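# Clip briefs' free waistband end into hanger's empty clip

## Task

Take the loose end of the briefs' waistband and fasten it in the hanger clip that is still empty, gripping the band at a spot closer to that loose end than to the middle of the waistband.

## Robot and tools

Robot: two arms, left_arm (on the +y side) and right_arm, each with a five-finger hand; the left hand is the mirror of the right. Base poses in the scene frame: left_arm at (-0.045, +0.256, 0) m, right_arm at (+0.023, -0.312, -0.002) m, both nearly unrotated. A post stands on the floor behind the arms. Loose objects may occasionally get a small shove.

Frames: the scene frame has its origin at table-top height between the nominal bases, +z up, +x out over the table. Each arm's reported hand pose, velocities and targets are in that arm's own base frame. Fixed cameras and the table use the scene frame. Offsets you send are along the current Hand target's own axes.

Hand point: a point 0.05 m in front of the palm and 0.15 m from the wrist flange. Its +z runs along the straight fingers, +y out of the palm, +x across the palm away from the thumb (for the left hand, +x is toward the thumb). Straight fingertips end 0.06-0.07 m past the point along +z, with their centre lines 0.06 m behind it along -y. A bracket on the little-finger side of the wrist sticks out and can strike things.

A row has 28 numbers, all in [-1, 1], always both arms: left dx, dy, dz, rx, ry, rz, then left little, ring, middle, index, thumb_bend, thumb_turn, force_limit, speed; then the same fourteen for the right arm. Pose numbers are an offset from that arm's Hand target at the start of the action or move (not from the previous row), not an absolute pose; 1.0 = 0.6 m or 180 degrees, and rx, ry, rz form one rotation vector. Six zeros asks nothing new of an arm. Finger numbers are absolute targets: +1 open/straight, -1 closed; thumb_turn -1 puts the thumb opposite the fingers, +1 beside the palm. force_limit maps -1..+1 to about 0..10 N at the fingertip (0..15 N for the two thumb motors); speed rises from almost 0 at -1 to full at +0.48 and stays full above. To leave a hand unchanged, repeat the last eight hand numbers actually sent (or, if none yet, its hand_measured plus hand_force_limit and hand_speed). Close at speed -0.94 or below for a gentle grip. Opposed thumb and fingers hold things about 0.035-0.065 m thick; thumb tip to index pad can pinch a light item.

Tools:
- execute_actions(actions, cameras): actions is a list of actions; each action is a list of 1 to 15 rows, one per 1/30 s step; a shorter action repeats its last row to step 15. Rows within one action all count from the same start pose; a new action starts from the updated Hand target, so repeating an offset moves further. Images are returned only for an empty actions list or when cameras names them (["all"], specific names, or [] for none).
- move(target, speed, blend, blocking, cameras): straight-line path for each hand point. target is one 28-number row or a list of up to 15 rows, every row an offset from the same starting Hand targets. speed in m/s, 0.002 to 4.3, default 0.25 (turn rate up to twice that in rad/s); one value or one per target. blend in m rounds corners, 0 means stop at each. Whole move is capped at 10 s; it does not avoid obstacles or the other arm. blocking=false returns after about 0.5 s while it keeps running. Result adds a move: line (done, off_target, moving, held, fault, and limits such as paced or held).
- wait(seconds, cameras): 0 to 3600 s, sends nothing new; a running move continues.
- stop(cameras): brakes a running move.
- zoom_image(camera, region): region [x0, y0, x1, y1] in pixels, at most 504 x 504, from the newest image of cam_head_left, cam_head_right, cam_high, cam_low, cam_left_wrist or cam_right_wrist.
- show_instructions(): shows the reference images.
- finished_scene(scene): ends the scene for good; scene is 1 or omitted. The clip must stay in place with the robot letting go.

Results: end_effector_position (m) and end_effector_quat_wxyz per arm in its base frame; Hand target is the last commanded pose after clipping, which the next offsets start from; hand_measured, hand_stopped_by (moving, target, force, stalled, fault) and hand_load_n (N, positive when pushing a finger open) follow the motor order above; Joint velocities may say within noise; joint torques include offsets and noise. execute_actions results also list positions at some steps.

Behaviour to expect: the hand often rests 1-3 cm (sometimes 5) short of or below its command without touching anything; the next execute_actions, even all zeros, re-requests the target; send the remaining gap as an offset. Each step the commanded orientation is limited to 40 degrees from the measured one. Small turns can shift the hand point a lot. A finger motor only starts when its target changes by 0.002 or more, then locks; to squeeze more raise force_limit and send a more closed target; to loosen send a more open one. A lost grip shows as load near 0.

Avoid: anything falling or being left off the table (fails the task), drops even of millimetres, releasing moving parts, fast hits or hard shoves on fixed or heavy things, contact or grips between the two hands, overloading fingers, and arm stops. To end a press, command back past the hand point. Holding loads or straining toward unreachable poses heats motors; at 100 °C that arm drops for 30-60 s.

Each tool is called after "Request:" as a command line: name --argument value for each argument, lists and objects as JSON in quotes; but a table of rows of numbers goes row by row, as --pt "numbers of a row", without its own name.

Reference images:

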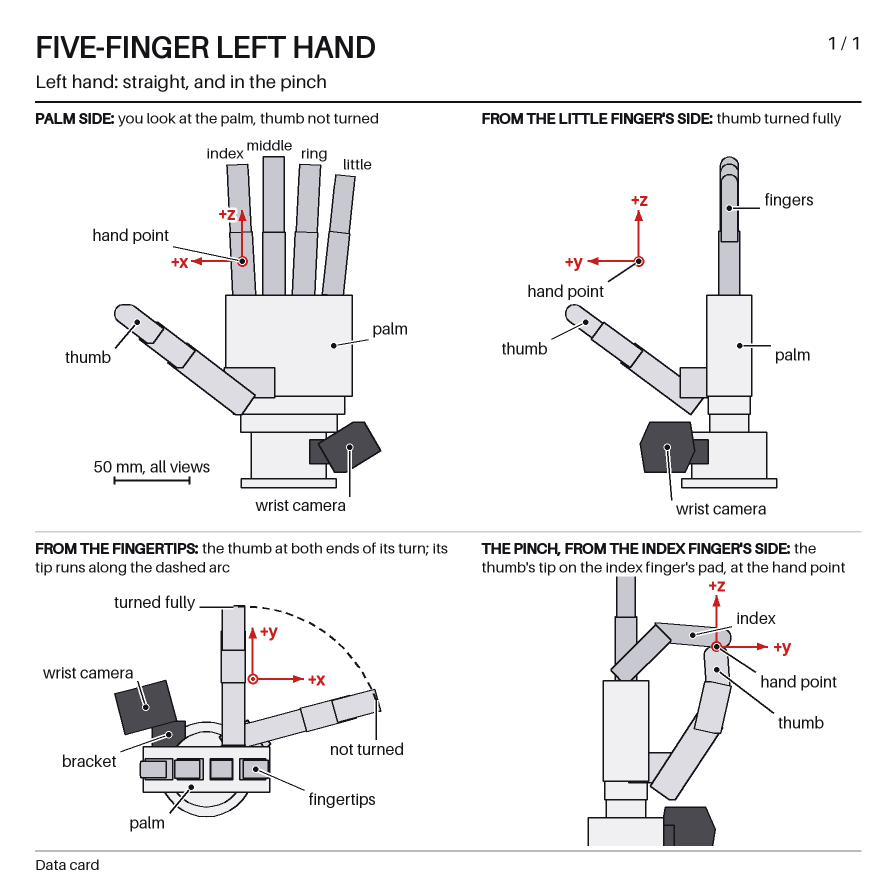

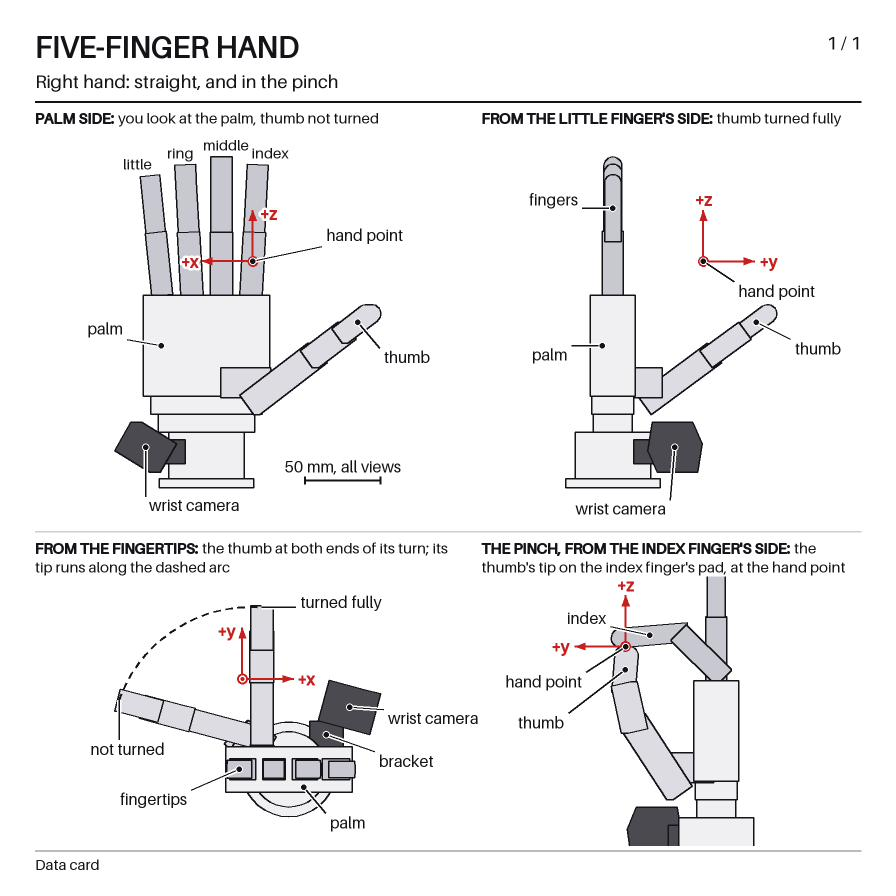

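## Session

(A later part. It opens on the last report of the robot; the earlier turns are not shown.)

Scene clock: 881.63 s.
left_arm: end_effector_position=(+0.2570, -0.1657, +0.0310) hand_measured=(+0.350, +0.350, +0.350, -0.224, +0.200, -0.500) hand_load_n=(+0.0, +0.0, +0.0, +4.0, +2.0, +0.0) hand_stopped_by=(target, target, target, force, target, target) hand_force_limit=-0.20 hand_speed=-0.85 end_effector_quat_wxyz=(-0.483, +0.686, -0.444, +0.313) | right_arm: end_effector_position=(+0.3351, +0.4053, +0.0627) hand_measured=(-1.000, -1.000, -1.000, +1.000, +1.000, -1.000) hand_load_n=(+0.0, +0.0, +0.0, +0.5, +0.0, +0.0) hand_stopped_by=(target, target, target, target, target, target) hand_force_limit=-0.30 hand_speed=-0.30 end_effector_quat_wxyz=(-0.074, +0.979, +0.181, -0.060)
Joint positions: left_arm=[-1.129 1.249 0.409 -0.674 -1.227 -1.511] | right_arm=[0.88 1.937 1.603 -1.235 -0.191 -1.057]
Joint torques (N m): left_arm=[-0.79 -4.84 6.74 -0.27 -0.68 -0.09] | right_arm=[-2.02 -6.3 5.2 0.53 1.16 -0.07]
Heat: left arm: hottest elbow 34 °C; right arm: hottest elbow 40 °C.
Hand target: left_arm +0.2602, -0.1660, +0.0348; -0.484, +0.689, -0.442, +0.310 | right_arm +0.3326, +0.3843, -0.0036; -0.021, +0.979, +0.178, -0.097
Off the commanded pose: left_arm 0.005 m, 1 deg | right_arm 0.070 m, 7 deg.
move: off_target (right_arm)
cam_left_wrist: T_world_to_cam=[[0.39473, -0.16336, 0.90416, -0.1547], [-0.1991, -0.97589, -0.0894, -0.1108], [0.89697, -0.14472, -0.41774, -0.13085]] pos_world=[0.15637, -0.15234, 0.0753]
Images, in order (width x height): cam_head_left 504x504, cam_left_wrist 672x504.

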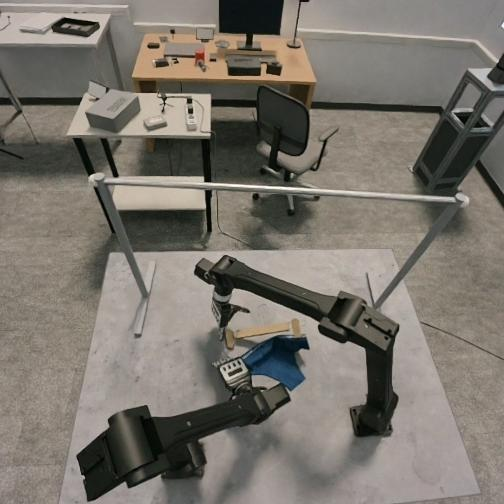

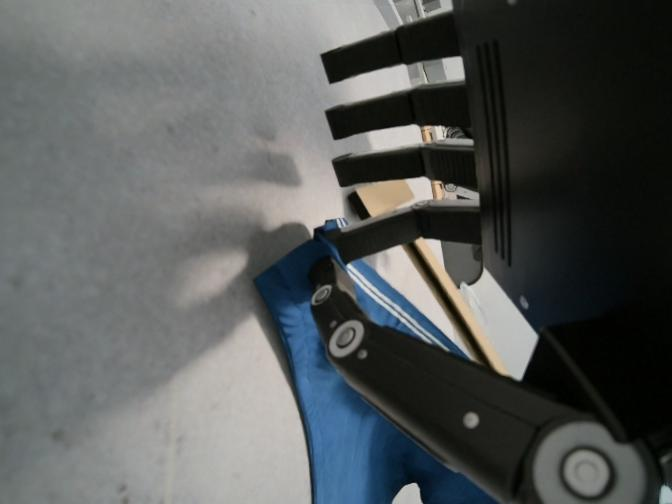

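Request:
move --target '[0, 0, 0, 0, 0, 0, 0.35, 0.35, 0.35, -0.35, 0.2, -0.5, -0.2, -0.85, 0, 0, -0.22, 0, 0, 0, -1, -1, -1, 1, 1, -1, -0.3, -0.3]' --speed 0.1 --cameras '["all"]'

Request:
zoom_image --camera "cam_head_left" --region '[200, 290, 320, 410]'

Request:
zoom_image --camera "cam_high" --region '[150, 150, 260, 300]'

Request:
zoom_image --camera "cam_left_wrist" --region '[240, 120, 540, 345]'

Scene clock: 889.23 s.
left_arm: end_effector_position=(+0.2570, -0.1657, +0.0310) hand_measured=(+0.350, +0.350, +0.350, -0.224, +0.200, -0.500) hand_load_n=(+0.0, +0.0, +0.0, +3.5, +1.5, +0.0) hand_stopped_by=(target, target, target, force, target, target) hand_force_limit=-0.20 hand_speed=-0.85 end_effector_quat_wxyz=(-0.483, +0.686, -0.444, +0.313) | right_arm: end_effector_position=(+0.3472, +0.3784, +0.1194) hand_measured=(-1.000, -1.000, -1.000, +1.000, +1.000, -1.000) hand_load_n=(+0.0, +0.5, +0.0, +0.0, +0.0, -0.5) hand_stopped_by=(target, target, target, target, target, target) hand_force_limit=-0.30 hand_speed=-0.30 end_effector_quat_wxyz=(-0.015, +0.978, +0.177, -0.106)
Joint positions: left_arm=[-1.129 1.249 0.409 -0.674 -1.227 -1.511] | right_arm=[0.847 1.975 1.785 -1.53 -0.155 -1.093]
Joint torques (N m): left_arm=[-0.5 -4.84 6.75 -0.28 -0.68 -0.09] | right_arm=[-2.26 -12.22 11.22 -0.44 0.09 -0.05]
Heat: left arm: hottest elbow 34 °C; right arm: hottest elbow 40 °C.
Hand target: left_arm +0.2602, -0.1660, +0.0348; -0.484, +0.689, -0.442, +0.310 | right_arm +0.3587, +0.3836, +0.1258; -0.021, +0.979, +0.179, -0.097
Off the commanded pose: left_arm 0.005 m, 1 deg | right_arm 0.014 m, 1 deg.
move: off_target (right_arm)
cam_left_wrist: T_world_to_cam=[[0.39473, -0.16336, 0.90416, -0.1547], [-0.1991, -0.97589, -0.0894, -0.1108], [0.89697, -0.14472, -0.41774, -0.13085]] pos_world=[0.15637, -0.15234, 0.0753]
cam_right_wrist: T_world_to_cam=[[0.49779, -0.85742, -0.1305, 0.1714], [-0.62865, -0.46037, 0.62678, 0.32518], [-0.5975, -0.22996, -0.76819, 0.50104]] pos_world=[0.41847, 0.41189, 0.20344]

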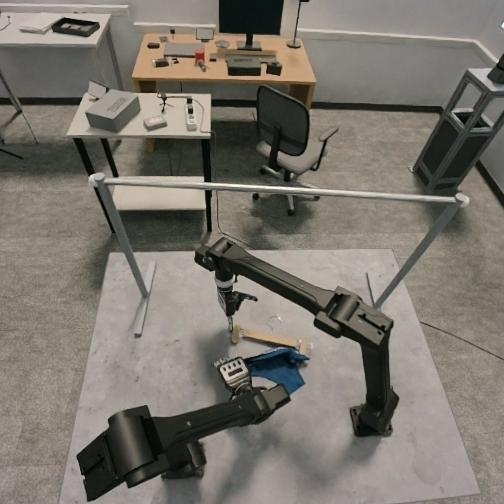

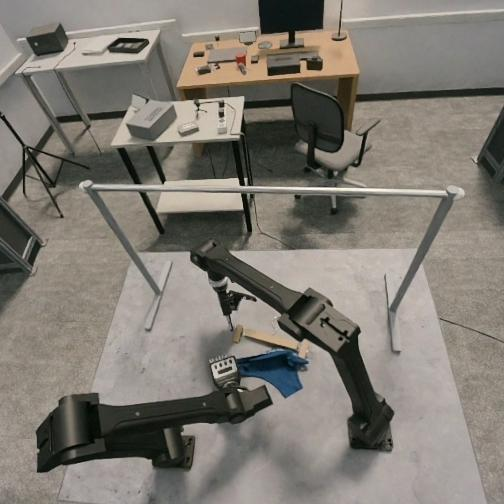

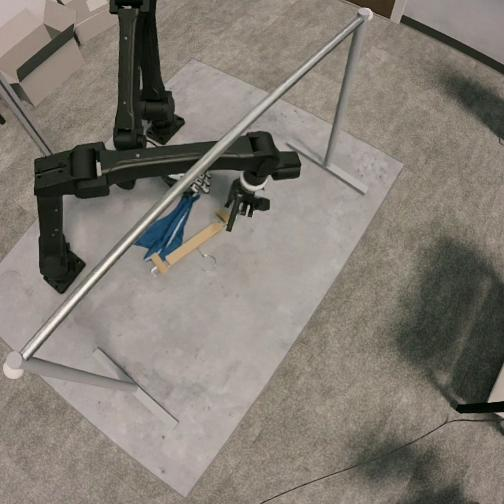

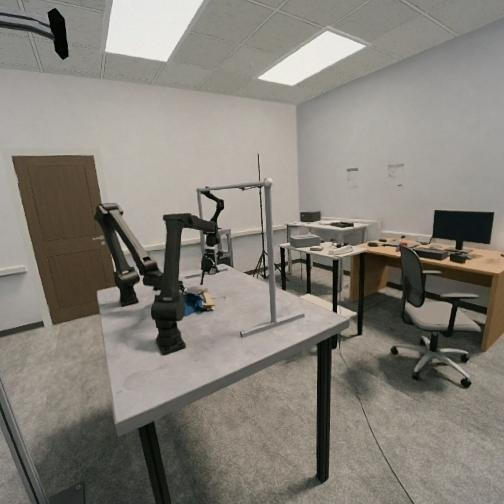

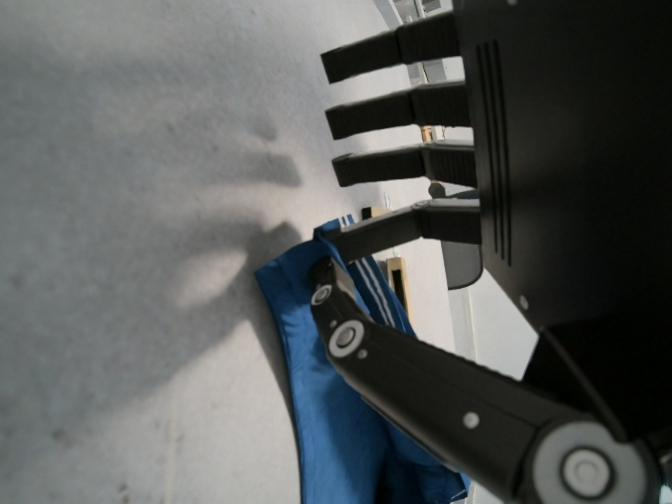

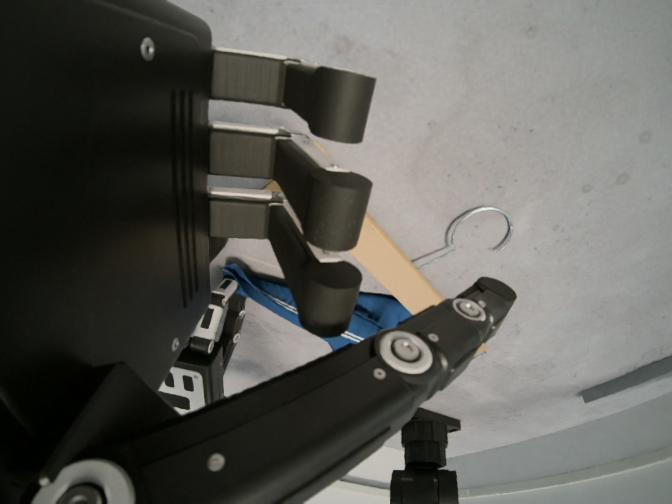

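Scaled by 4.200 from the camera's image (finer frame: 720x720).

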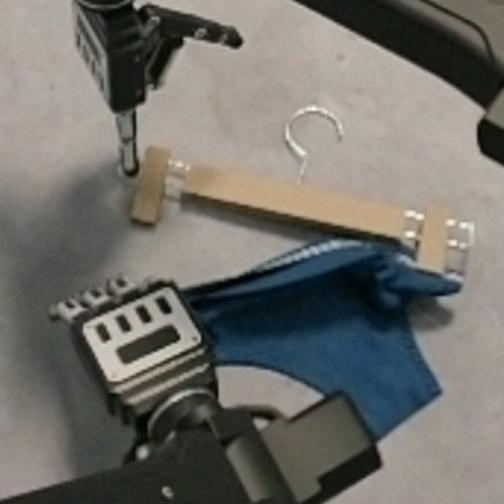

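Scaled by 3.360 from the camera's image (finer frame: 720x720).

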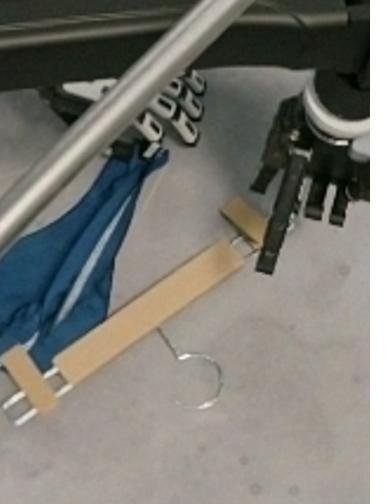

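Scaled by 1.680 from the camera's image (finer frame: 960x720).

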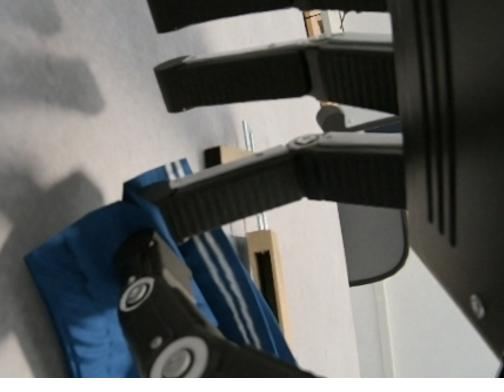

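Request:
move --target '[0, 0, 0, 0, 0, 0, 0.35, 0.35, 0.35, -0.35, 0.2, -0.5, -0.2, -0.85, -0.0743, 0.0115, 0.0063, -0.0061, 0.064, 0.1894, -1, -1, -1, -1, 1, -1, -0.3, -0.3]' --speed 0.1 --cameras '["all"]'

Request:
zoom_image --camera "cam_head_left" --region '[200, 290, 320, 410]'

Request:
zoom_image --camera "cam_head_right" --region '[200, 290, 320, 410]'

Request:
zoom_image --camera "cam_high" --region '[150, 150, 260, 300]'

Scene clock: 971.50 s.
left_arm: end_effector_position=(+0.2570, -0.1657, +0.0310) hand_measured=(+0.350, +0.350, +0.350, -0.224, +0.200, -0.500) hand_load_n=(+0.0, +0.0, +0.0, +3.5, +1.5, +0.0) hand_stopped_by=(target, target, target, force, target, target) hand_force_limit=-0.20 hand_speed=-0.85 end_effector_quat_wxyz=(-0.483, +0.686, -0.444, +0.313) | right_arm: end_effector_position=(+0.3203, +0.3603, +0.1262) hand_measured=(-1.000, -1.000, -1.000, -1.000, +1.000, -1.000) hand_load_n=(+0.0, +0.5, +0.0, +0.5, +0.0, +0.0) hand_stopped_by=(target, target, target, target, target, target) hand_force_limit=-0.30 hand_speed=-0.30 end_effector_quat_wxyz=(+0.006, +0.993, -0.115, -0.006)
Joint positions: left_arm=[-1.129 1.249 0.409 -0.674 -1.227 -1.511] | right_arm=[0.847 1.823 1.593 -1.357 -0.003 -0.495]
Joint torques (N m): left_arm=[-0.5 -4.84 6.76 -0.28 -0.68 -0.1] | right_arm=[-1.32 -12.98 7.88 0.35 0.2 0.13]
Heat: left arm: hottest elbow 34 °C; right arm: hottest elbow 48 °C.
Hand target: left_arm +0.2602, -0.1660, +0.0348; -0.484, +0.689, -0.442, +0.310 | right_arm +0.3194, +0.3614, +0.1298; +0.000, +0.993, -0.118, +0.000
Off the commanded pose: left_arm 0.005 m, 1 deg | right_arm 0.004 m, 1 deg.
move: done
cam_left_wrist: T_world_to_cam=[[0.39473, -0.16336, 0.90416, -0.1547], [-0.1991, -0.97589, -0.0894, -0.1108], [0.89697, -0.14472, -0.41774, -0.13085]] pos_world=[0.15637, -0.15234, 0.0753]
cam_right_wrist: T_world_to_cam=[[-0.04621, -0.99878, -0.01758, 0.38106], [-0.87299, 0.03183, 0.48669, 0.21435], [-0.48554, 0.03784, -0.8734, 0.36698]] pos_world=[0.38292, 0.35988, 0.22289]

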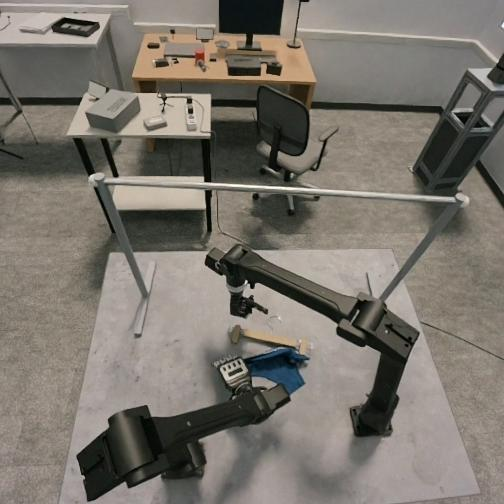

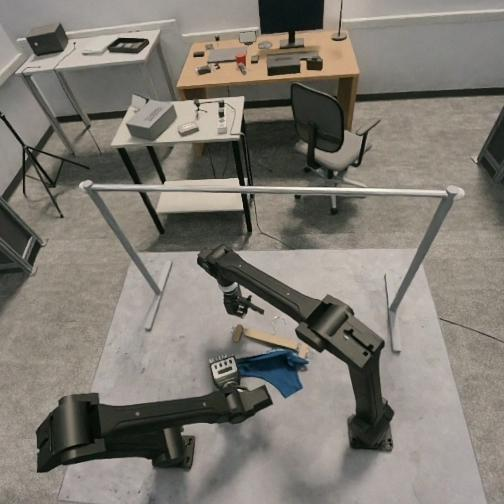

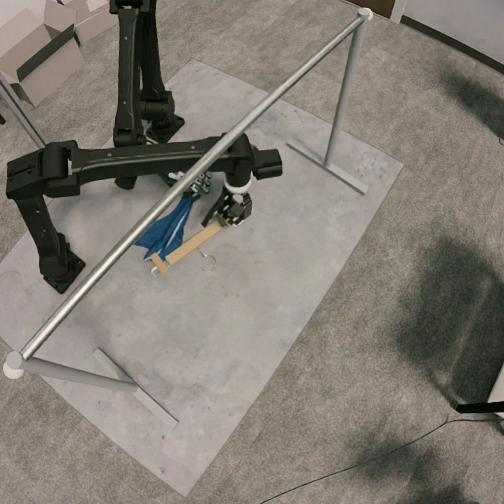

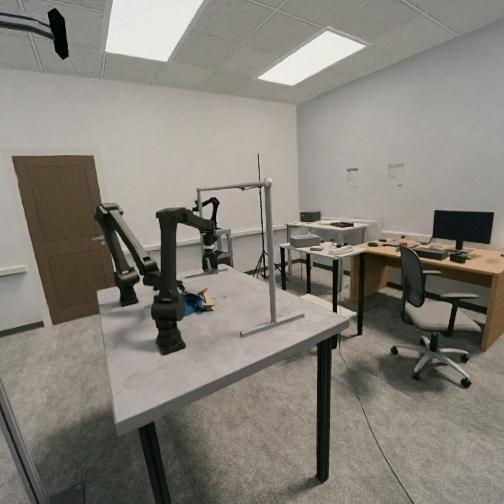

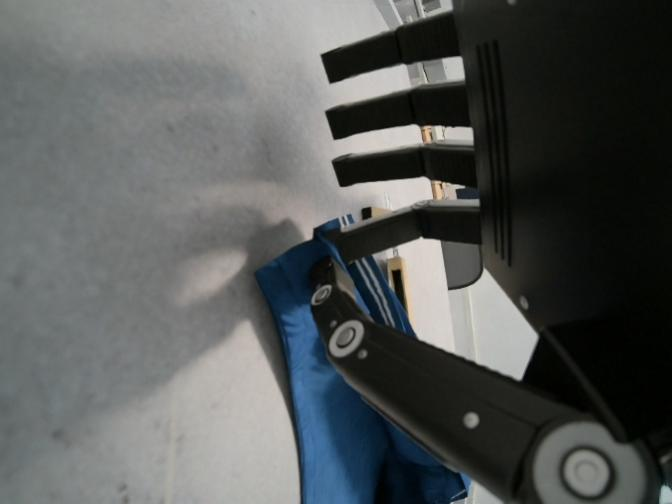

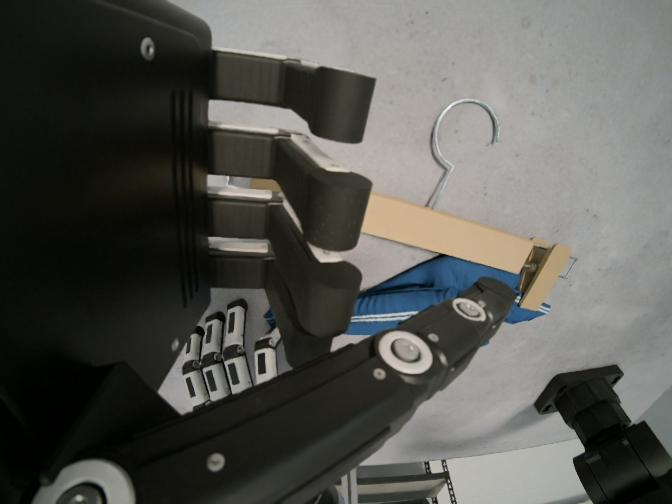

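Scaled by 4.200 from the camera's image (finer frame: 720x720).

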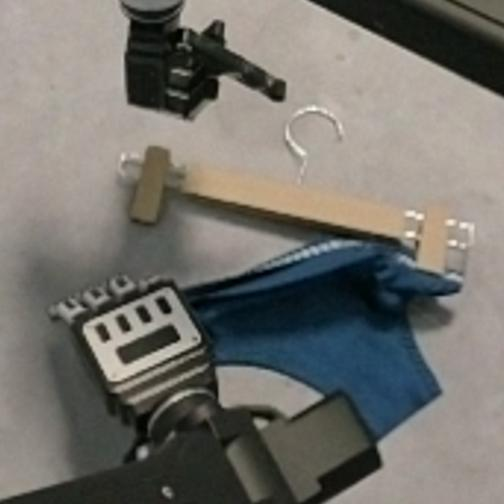

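Scaled by 4.200 from the camera's image (finer frame: 720x720).

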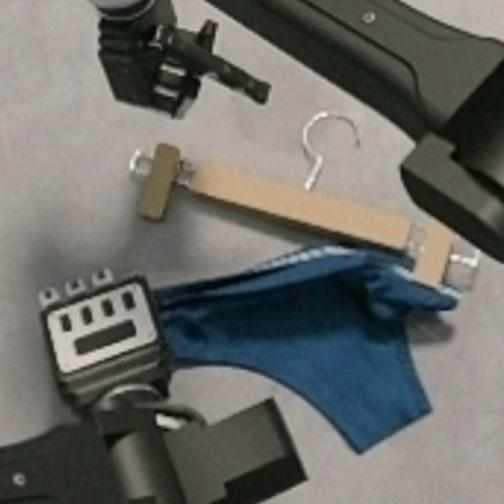

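Scaled by 3.360 from the camera's image (finer frame: 720x720).

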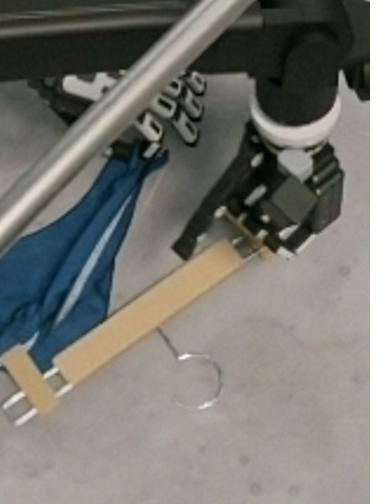

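Request:
move --target '[0, 0, 0, 0, 0, 0, 0.35, 0.35, 0.35, -0.35, 0.2, -0.5, -0.2, -0.85, 0, 0, 0.1497, 0, 0, 0, -1, -1, -1, -1, 1, -1, -0.3, -0.3]' --speed 0.08 --cameras '["all"]'

Request:
zoom_image --camera "cam_head_left" --region '[205, 295, 275, 365]'

Request:
zoom_image --camera "cam_head_right" --region '[205, 295, 275, 365]'

Request:
zoom_image --camera "cam_high" --region '[170, 160, 260, 250]'

Request:
zoom_image --camera "cam_left_wrist" --region '[320, 120, 500, 300]'

Scene clock: 985.83 s.
left_arm: end_effector_position=(+0.2570, -0.1657, +0.0310) hand_measured=(+0.350, +0.350, +0.350, -0.224, +0.200, -0.500) hand_load_n=(+0.0, +0.0, +0.0, +4.0, +2.0, +0.0) hand_stopped_by=(target, target, target, force, target, target) hand_force_limit=-0.20 hand_speed=-0.85 end_effector_quat_wxyz=(-0.483, +0.686, -0.444, +0.313) | right_arm: end_effector_position=(+0.3207, +0.3606, +0.0513) hand_measured=(-1.000, -1.000, -1.000, -1.000, +1.000, -1.000) hand_load_n=(+0.0, +0.0, +0.0, +0.0, +0.0, +0.0) hand_stopped_by=(target, target, target, target, target, target) hand_force_limit=-0.30 hand_speed=-0.30 end_effector_quat_wxyz=(-0.007, +0.993, -0.115, +0.003)
Joint positions: left_arm=[-1.129 1.249 0.409 -0.674 -1.227 -1.511] | right_arm=[0.847 1.864 1.452 -1.144 -0.003 -0.494]
Joint torques (N m): left_arm=[-0.5 -4.84 6.76 -0.28 -0.68 -0.09] | right_arm=[-1.26 -10.29 7.62 0.43 0.21 0.14]
Heat: left arm: hottest elbow 34 °C; right arm: hottest elbow 46 °C.
Hand target: left_arm +0.2602, -0.1660, +0.0348; -0.484, +0.689, -0.442, +0.310 | right_arm +0.3194, +0.3613, +0.0400; +0.000, +0.993, -0.118, +0.000
Off the commanded pose: left_arm 0.005 m, 1 deg | right_arm 0.011 m, 1 deg.
move: off_target (right_arm)
cam_left_wrist: T_world_to_cam=[[0.39473, -0.16336, 0.90416, -0.1547], [-0.1991, -0.97589, -0.0894, -0.1108], [0.89697, -0.14472, -0.41774, -0.13085]] pos_world=[0.15637, -0.15234, 0.0753]
cam_right_wrist: T_world_to_cam=[[-0.04596, -0.99808, -0.04141, 0.38098], [-0.88292, 0.0212, 0.46905, 0.25909], [-0.46727, 0.05812, -0.8822, 0.28899]] pos_world=[0.3813, 0.35796, 0.1492]

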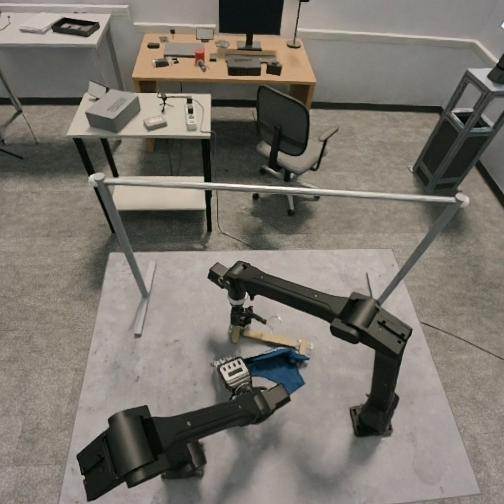

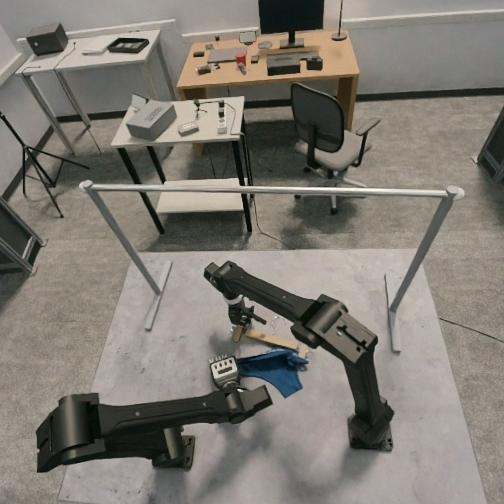

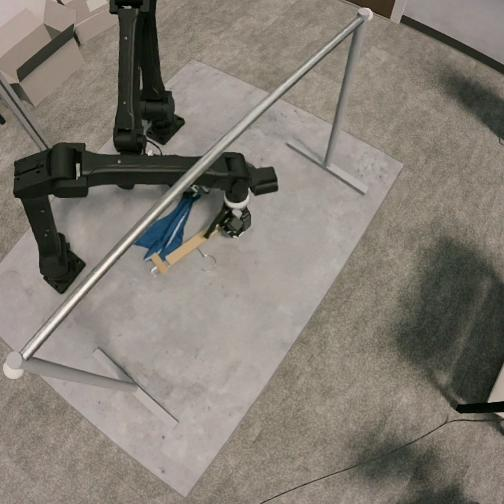

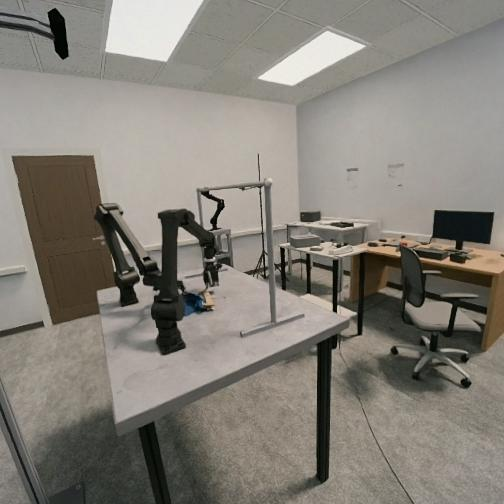

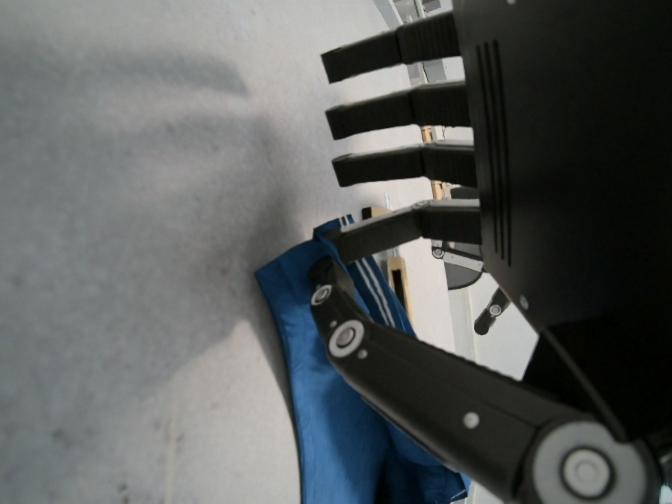

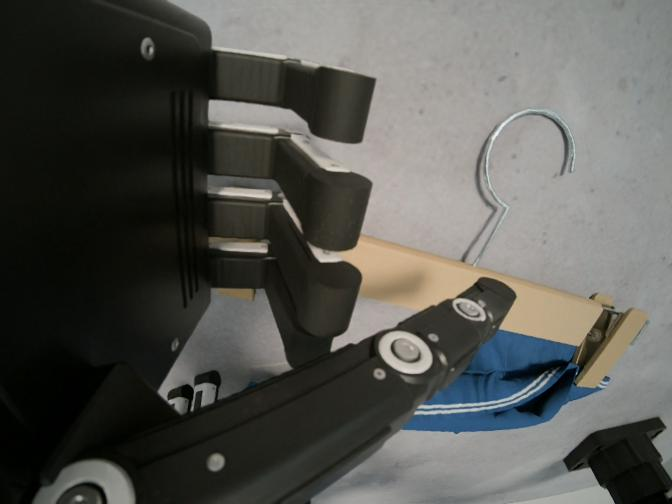

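Scaled by 7.200 from the camera's image (finer frame: 720x720).

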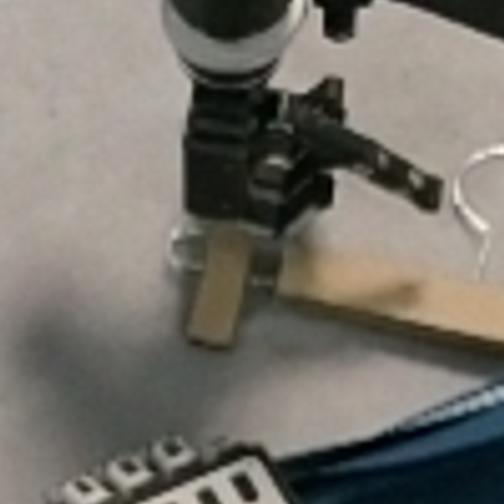

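Scaled by 7.200 from the camera's image (finer frame: 720x720).

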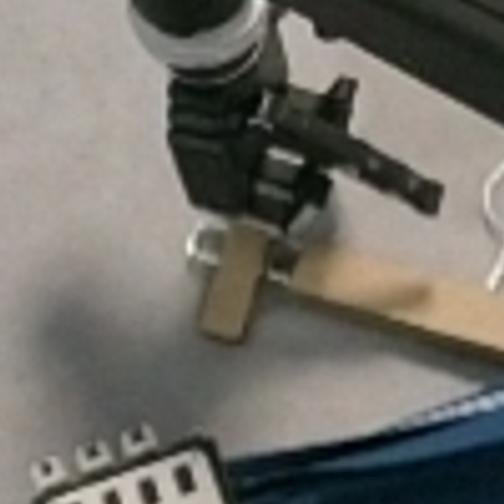

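Scaled by 5.600 from the camera's image (finer frame: 720x720).

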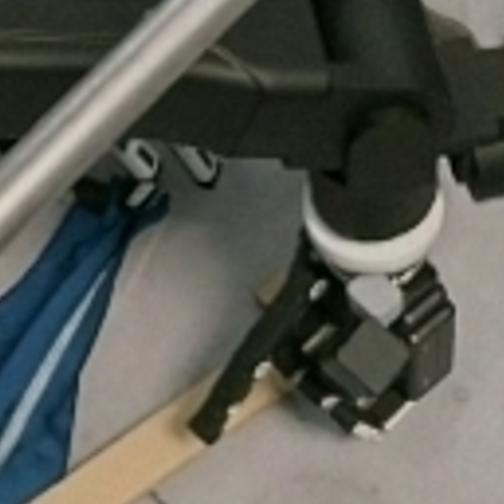

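Scaled by 2.800 from the camera's image (finer frame: 960x720).

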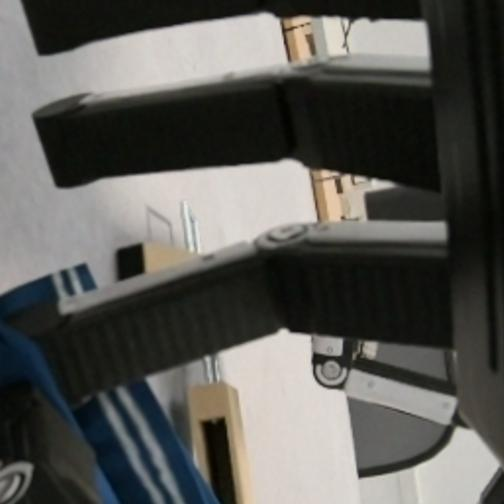

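Request:
move --target '[0, 0, 0, 0, 0, 0, 0.35, 0.35, 0.35, -0.35, 0.2, -0.5, -0.2, -0.85, 0, 0, 0.0333, 0, 0, 0, -1, -1, -1, -1, 1, -1, -0.3, -0.3]' --speed 0.05 --cameras '["cam_head_left", "cam_head_right"]'

Request:
zoom_image --camera "cam_head_left" --region '[205, 295, 275, 365]'

Request:
zoom_image --camera "cam_head_right" --region '[205, 295, 275, 365]'

Scene clock: 992.17 s.
left_arm: end_effector_position=(+0.2570, -0.1657, +0.0310) hand_measured=(+0.350, +0.350, +0.350, -0.224, +0.200, -0.500) hand_load_n=(+0.0, -0.5, +0.0, +3.5, +2.0, +0.0) hand_stopped_by=(target, target, target, force, target, target) hand_force_limit=-0.20 hand_speed=-0.85 end_effector_quat_wxyz=(-0.483, +0.686, -0.444, +0.313) | right_arm: end_effector_position=(+0.3223, +0.3625, +0.0386) hand_measured=(-1.000, -1.000, -1.000, -1.000, +1.000, -1.000) hand_load_n=(+0.0, +0.0, +0.0, +0.0, +0.0, +0.0) hand_stopped_by=(target, target, target, target, target, target) hand_force_limit=-0.30 hand_speed=-0.30 end_effector_quat_wxyz=(-0.011, +0.993, -0.115, +0.006)
Joint positions: left_arm=[-1.129 1.249 0.409 -0.674 -1.227 -1.511] | right_arm=[0.847 1.876 1.435 -1.105 -0.003 -0.494]
Joint torques (N m): left_arm=[-0.44 -4.89 6.75 -0.29 -0.68 -0.09] | right_arm=[-1.32 -9.88 7.09 0.69 0.2 0.14]
Heat: left arm: hottest elbow 34 °C; right arm: hottest elbow 45 °C.
Hand target: left_arm +0.2602, -0.1660, +0.0348; -0.484, +0.689, -0.442, +0.310 | right_arm +0.3194, +0.3613, +0.0200; +0.000, +0.993, -0.118, +0.000
Off the commanded pose: left_arm 0.005 m, 1 deg | right_arm 0.019 m, 2 deg.
move: off_target (right_arm)

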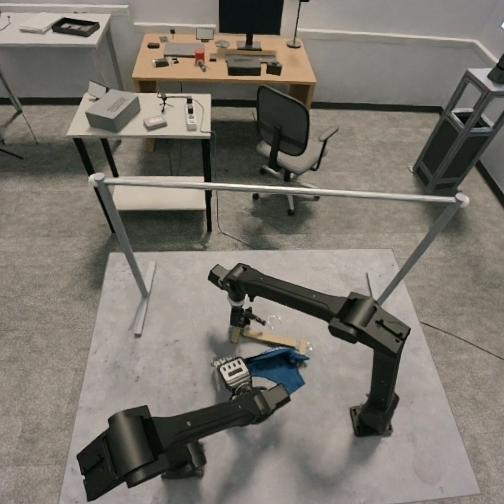

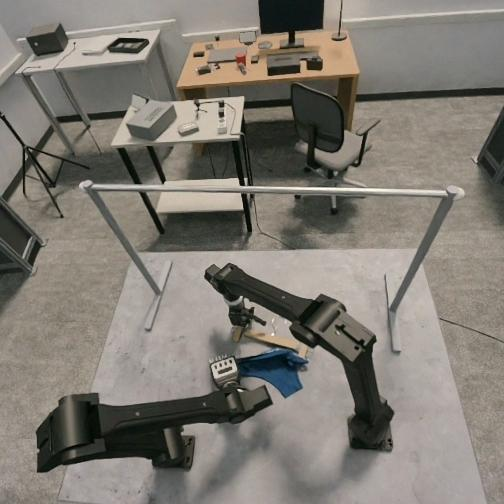

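Scaled by 7.200 from the camera's image (finer frame: 720x720).

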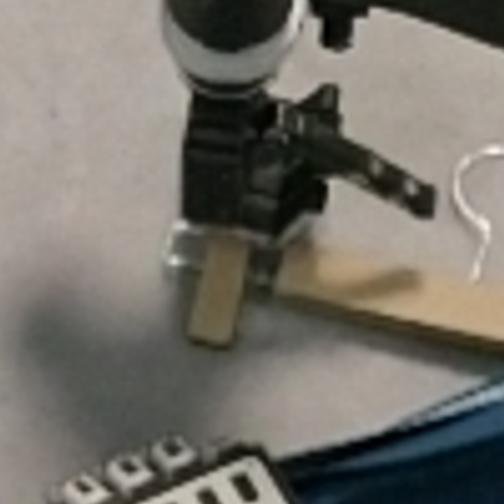

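Scaled by 7.200 from the camera's image (finer frame: 720x720).

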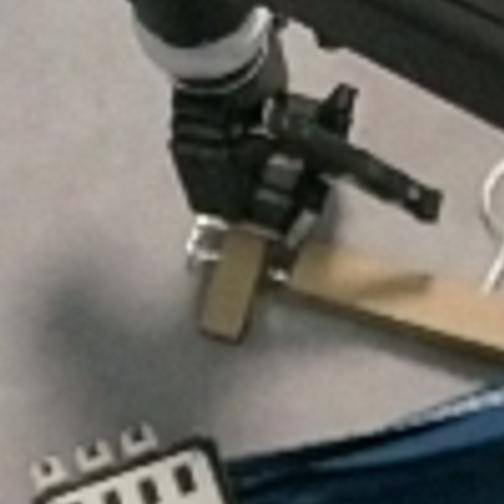

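Request:
move --target '[0, 0, 0, 0, 0, 0, 0.35, 0.35, 0.35, -0.35, 0.2, -0.5, -0.2, -0.85, 0, 0, 0.025, 0, 0, 0, -1, -1, -1, -1, 1, -1, -0.3, -0.3]' --speed 0.05 --cameras '["cam_head_left", "cam_head_right"]'

Request:
zoom_image --camera "cam_head_left" --region '[205, 295, 275, 365]'

Request:
zoom_image --camera "cam_head_right" --region '[205, 295, 275, 365]'

Scene clock: 996.13 s.
left_arm: end_effector_position=(+0.2570, -0.1657, +0.0310) hand_measured=(+0.350, +0.350, +0.350, -0.224, +0.200, -0.500) hand_load_n=(+0.5, +0.0, +0.0, +3.5, +2.0, +0.0) hand_stopped_by=(target, target, target, force, target, target) hand_force_limit=-0.20 hand_speed=-0.85 end_effector_quat_wxyz=(-0.483, +0.686, -0.444, +0.313) | right_arm: end_effector_position=(+0.3250, +0.3655, +0.0368) hand_measured=(-1.000, -1.000, -1.000, -1.000, +1.000, -1.000) hand_load_n=(+0.0, +0.0, +0.0, +0.0, +0.0, +0.0) hand_stopped_by=(target, target, target, target, target, target) hand_force_limit=-0.30 hand_speed=-0.30 end_effector_quat_wxyz=(-0.018, +0.993, -0.115, +0.011)
Joint positions: left_arm=[-1.129 1.249 0.409 -0.674 -1.227 -1.511] | right_arm=[0.847 1.876 1.433 -1.086 -0.003 -0.494]
Joint torques (N m): left_arm=[-0.5 -4.84 6.75 -0.28 -0.68 -0.09] | right_arm=[-1.26 -8.64 5.87 1.21 0.2 0.13]
Heat: left arm: hottest elbow 34 °C; right arm: hottest elbow 45 °C.
Hand target: left_arm +0.2602, -0.1660, +0.0348; -0.484, +0.689, -0.442, +0.310 | right_arm +0.3194, +0.3613, +0.0050; +0.000, +0.993, -0.118, +0.000
Off the commanded pose: left_arm 0.005 m, 1 deg | right_arm 0.033 m, 2 deg.
move: off_target (right_arm)

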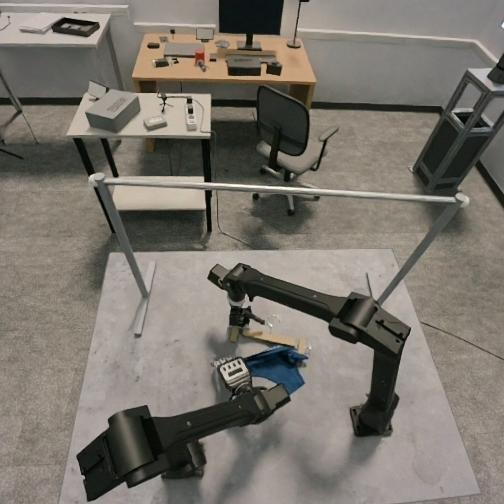

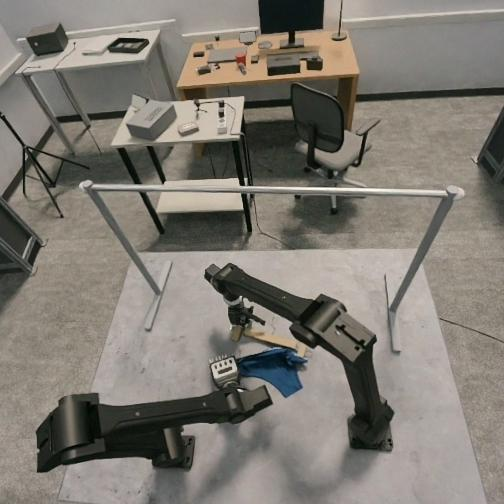

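Scaled by 7.200 from the camera's image (finer frame: 720x720).

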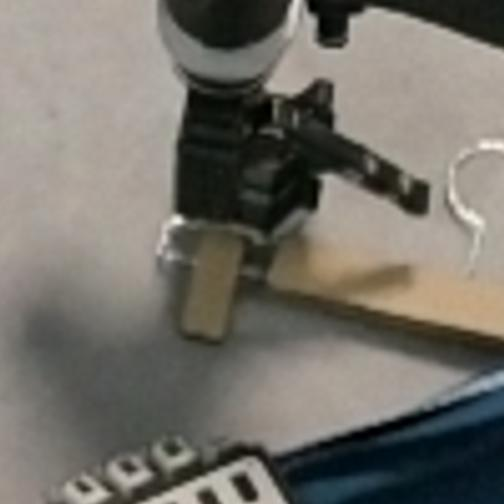

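Scaled by 7.200 from the camera's image (finer frame: 720x720).

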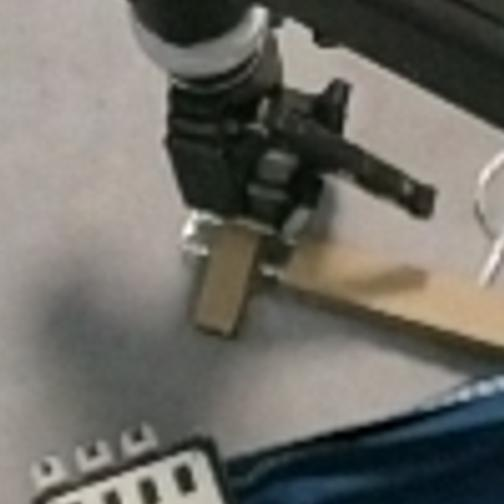

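Request:
move --target '[0, 0, 0, 0, 0, 0, 0.35, 0.35, 0.35, -0.35, 0.2, -0.5, -0.2, -0.85, -0.0045, 0.0097, 0.05, 0, 0, 0, -1, -1, -1, -1, 1, -1, -0.3, -0.3]' --speed 0.05 --cameras '["cam_head_left", "cam_head_right", "cam_high"]'

Request:
zoom_image --camera "cam_head_left" --region '[205, 295, 275, 365]'

Request:
zoom_image --camera "cam_head_right" --region '[205, 295, 275, 365]'

Scene clock: 1001.20 s.
left_arm: end_effector_position=(+0.2570, -0.1657, +0.0310) hand_measured=(+0.350, +0.350, +0.350, -0.224, +0.200, -0.500) hand_load_n=(+0.0, +0.0, +0.0, +3.5, +2.0, +0.0) hand_stopped_by=(target, target, target, force, target, target) hand_force_limit=-0.20 hand_speed=-0.85 end_effector_quat_wxyz=(-0.483, +0.686, -0.444, +0.313) | right_arm: end_effector_position=(+0.3268, +0.3675, +0.0329) hand_measured=(-1.000, -1.000, -1.000, -1.000, +1.000, -1.000) hand_load_n=(+0.5, +0.0, +0.0, +0.0, +0.0, +0.0) hand_stopped_by=(target, target, target, target, target, target) hand_force_limit=-0.30 hand_speed=-0.30 end_effector_quat_wxyz=(-0.036, +0.992, -0.115, +0.023)
Joint positions: left_arm=[-1.129 1.249 0.409 -0.674 -1.227 -1.511] | right_arm=[0.847 1.856 1.398 -1.027 -0.003 -0.494]
Joint torques (N m): left_arm=[-0.5 -4.89 6.76 -0.27 -0.68 -0.09] | right_arm=[-1.32 -6.01 4.36 1.94 0.22 0.13]
Heat: left arm: hottest elbow 34 °C; right arm: hottest elbow 44 °C.
Hand target: left_arm +0.2602, -0.1660, +0.0348; -0.484, +0.689, -0.442, +0.310 | right_arm +0.3155, +0.3563, -0.0250; +0.000, +0.993, -0.118, +0.000
Off the commanded pose: left_arm 0.005 m, 1 deg | right_arm 0.060 m, 5 deg.
move: off_target (right_arm)

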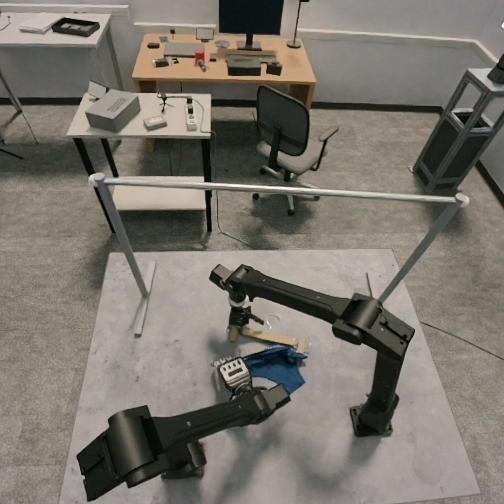

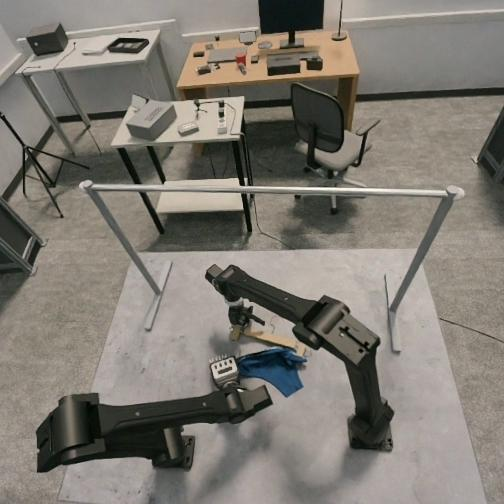

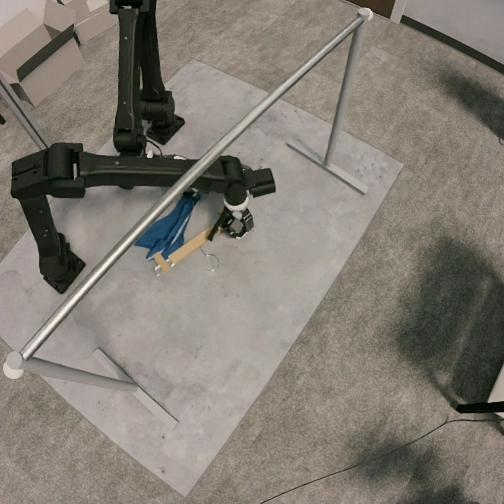

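Scaled by 7.200 from the camera's image (finer frame: 720x720).

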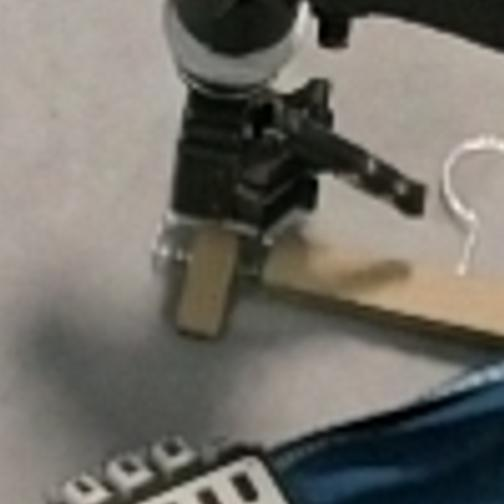

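Scaled by 7.200 from the camera's image (finer frame: 720x720).

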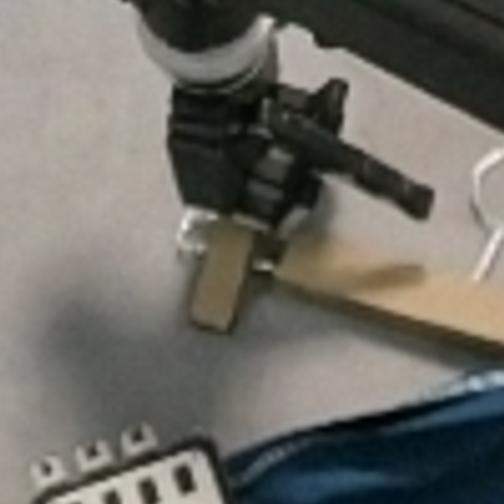

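Request:
wait --seconds 0.1 --cameras '["cam_left_wrist"]'

Request:
zoom_image --camera "cam_left_wrist" --region '[345, 180, 405, 225]'

Scene clock: 1005.90 s.
left_arm: end_effector_position=(+0.2570, -0.1657, +0.0310) hand_measured=(+0.350, +0.350, +0.350, -0.224, +0.200, -0.500) hand_load_n=(+0.0, +0.0, +0.0, +4.0, +2.0, +0.0) hand_stopped_by=(target, target, target, force, target, target) hand_force_limit=-0.20 hand_speed=-0.85 end_effector_quat_wxyz=(-0.483, +0.686, -0.444, +0.313) | right_arm: end_effector_position=(+0.3266, +0.3674, +0.0328) hand_measured=(-1.000, -1.000, -1.000, -1.000, +1.000, -1.000) hand_load_n=(+0.0, +0.0, +0.0, +0.0, -0.5, +0.0) hand_stopped_by=(target, target, target, target, target, target) hand_force_limit=-0.30 hand_speed=-0.30 end_effector_quat_wxyz=(-0.036, +0.992, -0.115, +0.023)
Joint positions: left_arm=[-1.129 1.249 0.409 -0.674 -1.227 -1.511] | right_arm=[0.847 1.856 1.398 -1.027 -0.003 -0.494]
Joint torques (N m): left_arm=[-0.5 -4.84 6.76 -0.28 -0.68 -0.09] | right_arm=[-1.26 -6.01 4.27 1.87 0.22 0.11]
Heat: left arm: hottest elbow 34 °C; right arm: hottest elbow 44 °C.
Hand target: left_arm +0.2602, -0.1660, +0.0348; -0.484, +0.689, -0.442, +0.310 | right_arm +0.3154, +0.3562, -0.0251; +0.000, +0.993, -0.118, +0.000
Off the commanded pose: left_arm 0.005 m, 1 deg | right_arm 0.060 m, 5 deg.
wait: 0.10 s; at rest from the start
cam_left_wrist: T_world_to_cam=[[0.39473, -0.16336, 0.90416, -0.1547], [-0.1991, -0.97589, -0.0894, -0.1108], [0.89697, -0.14472, -0.41774, -0.13085]] pos_world=[0.15637, -0.15234, 0.0753]

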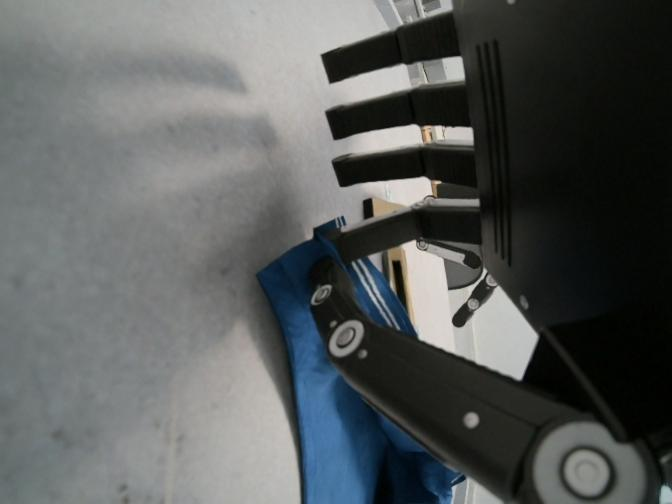

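Scaled by 8.400 from the camera's image (finer frame: 960x720).

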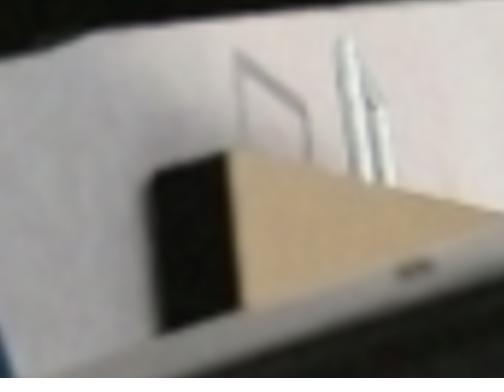

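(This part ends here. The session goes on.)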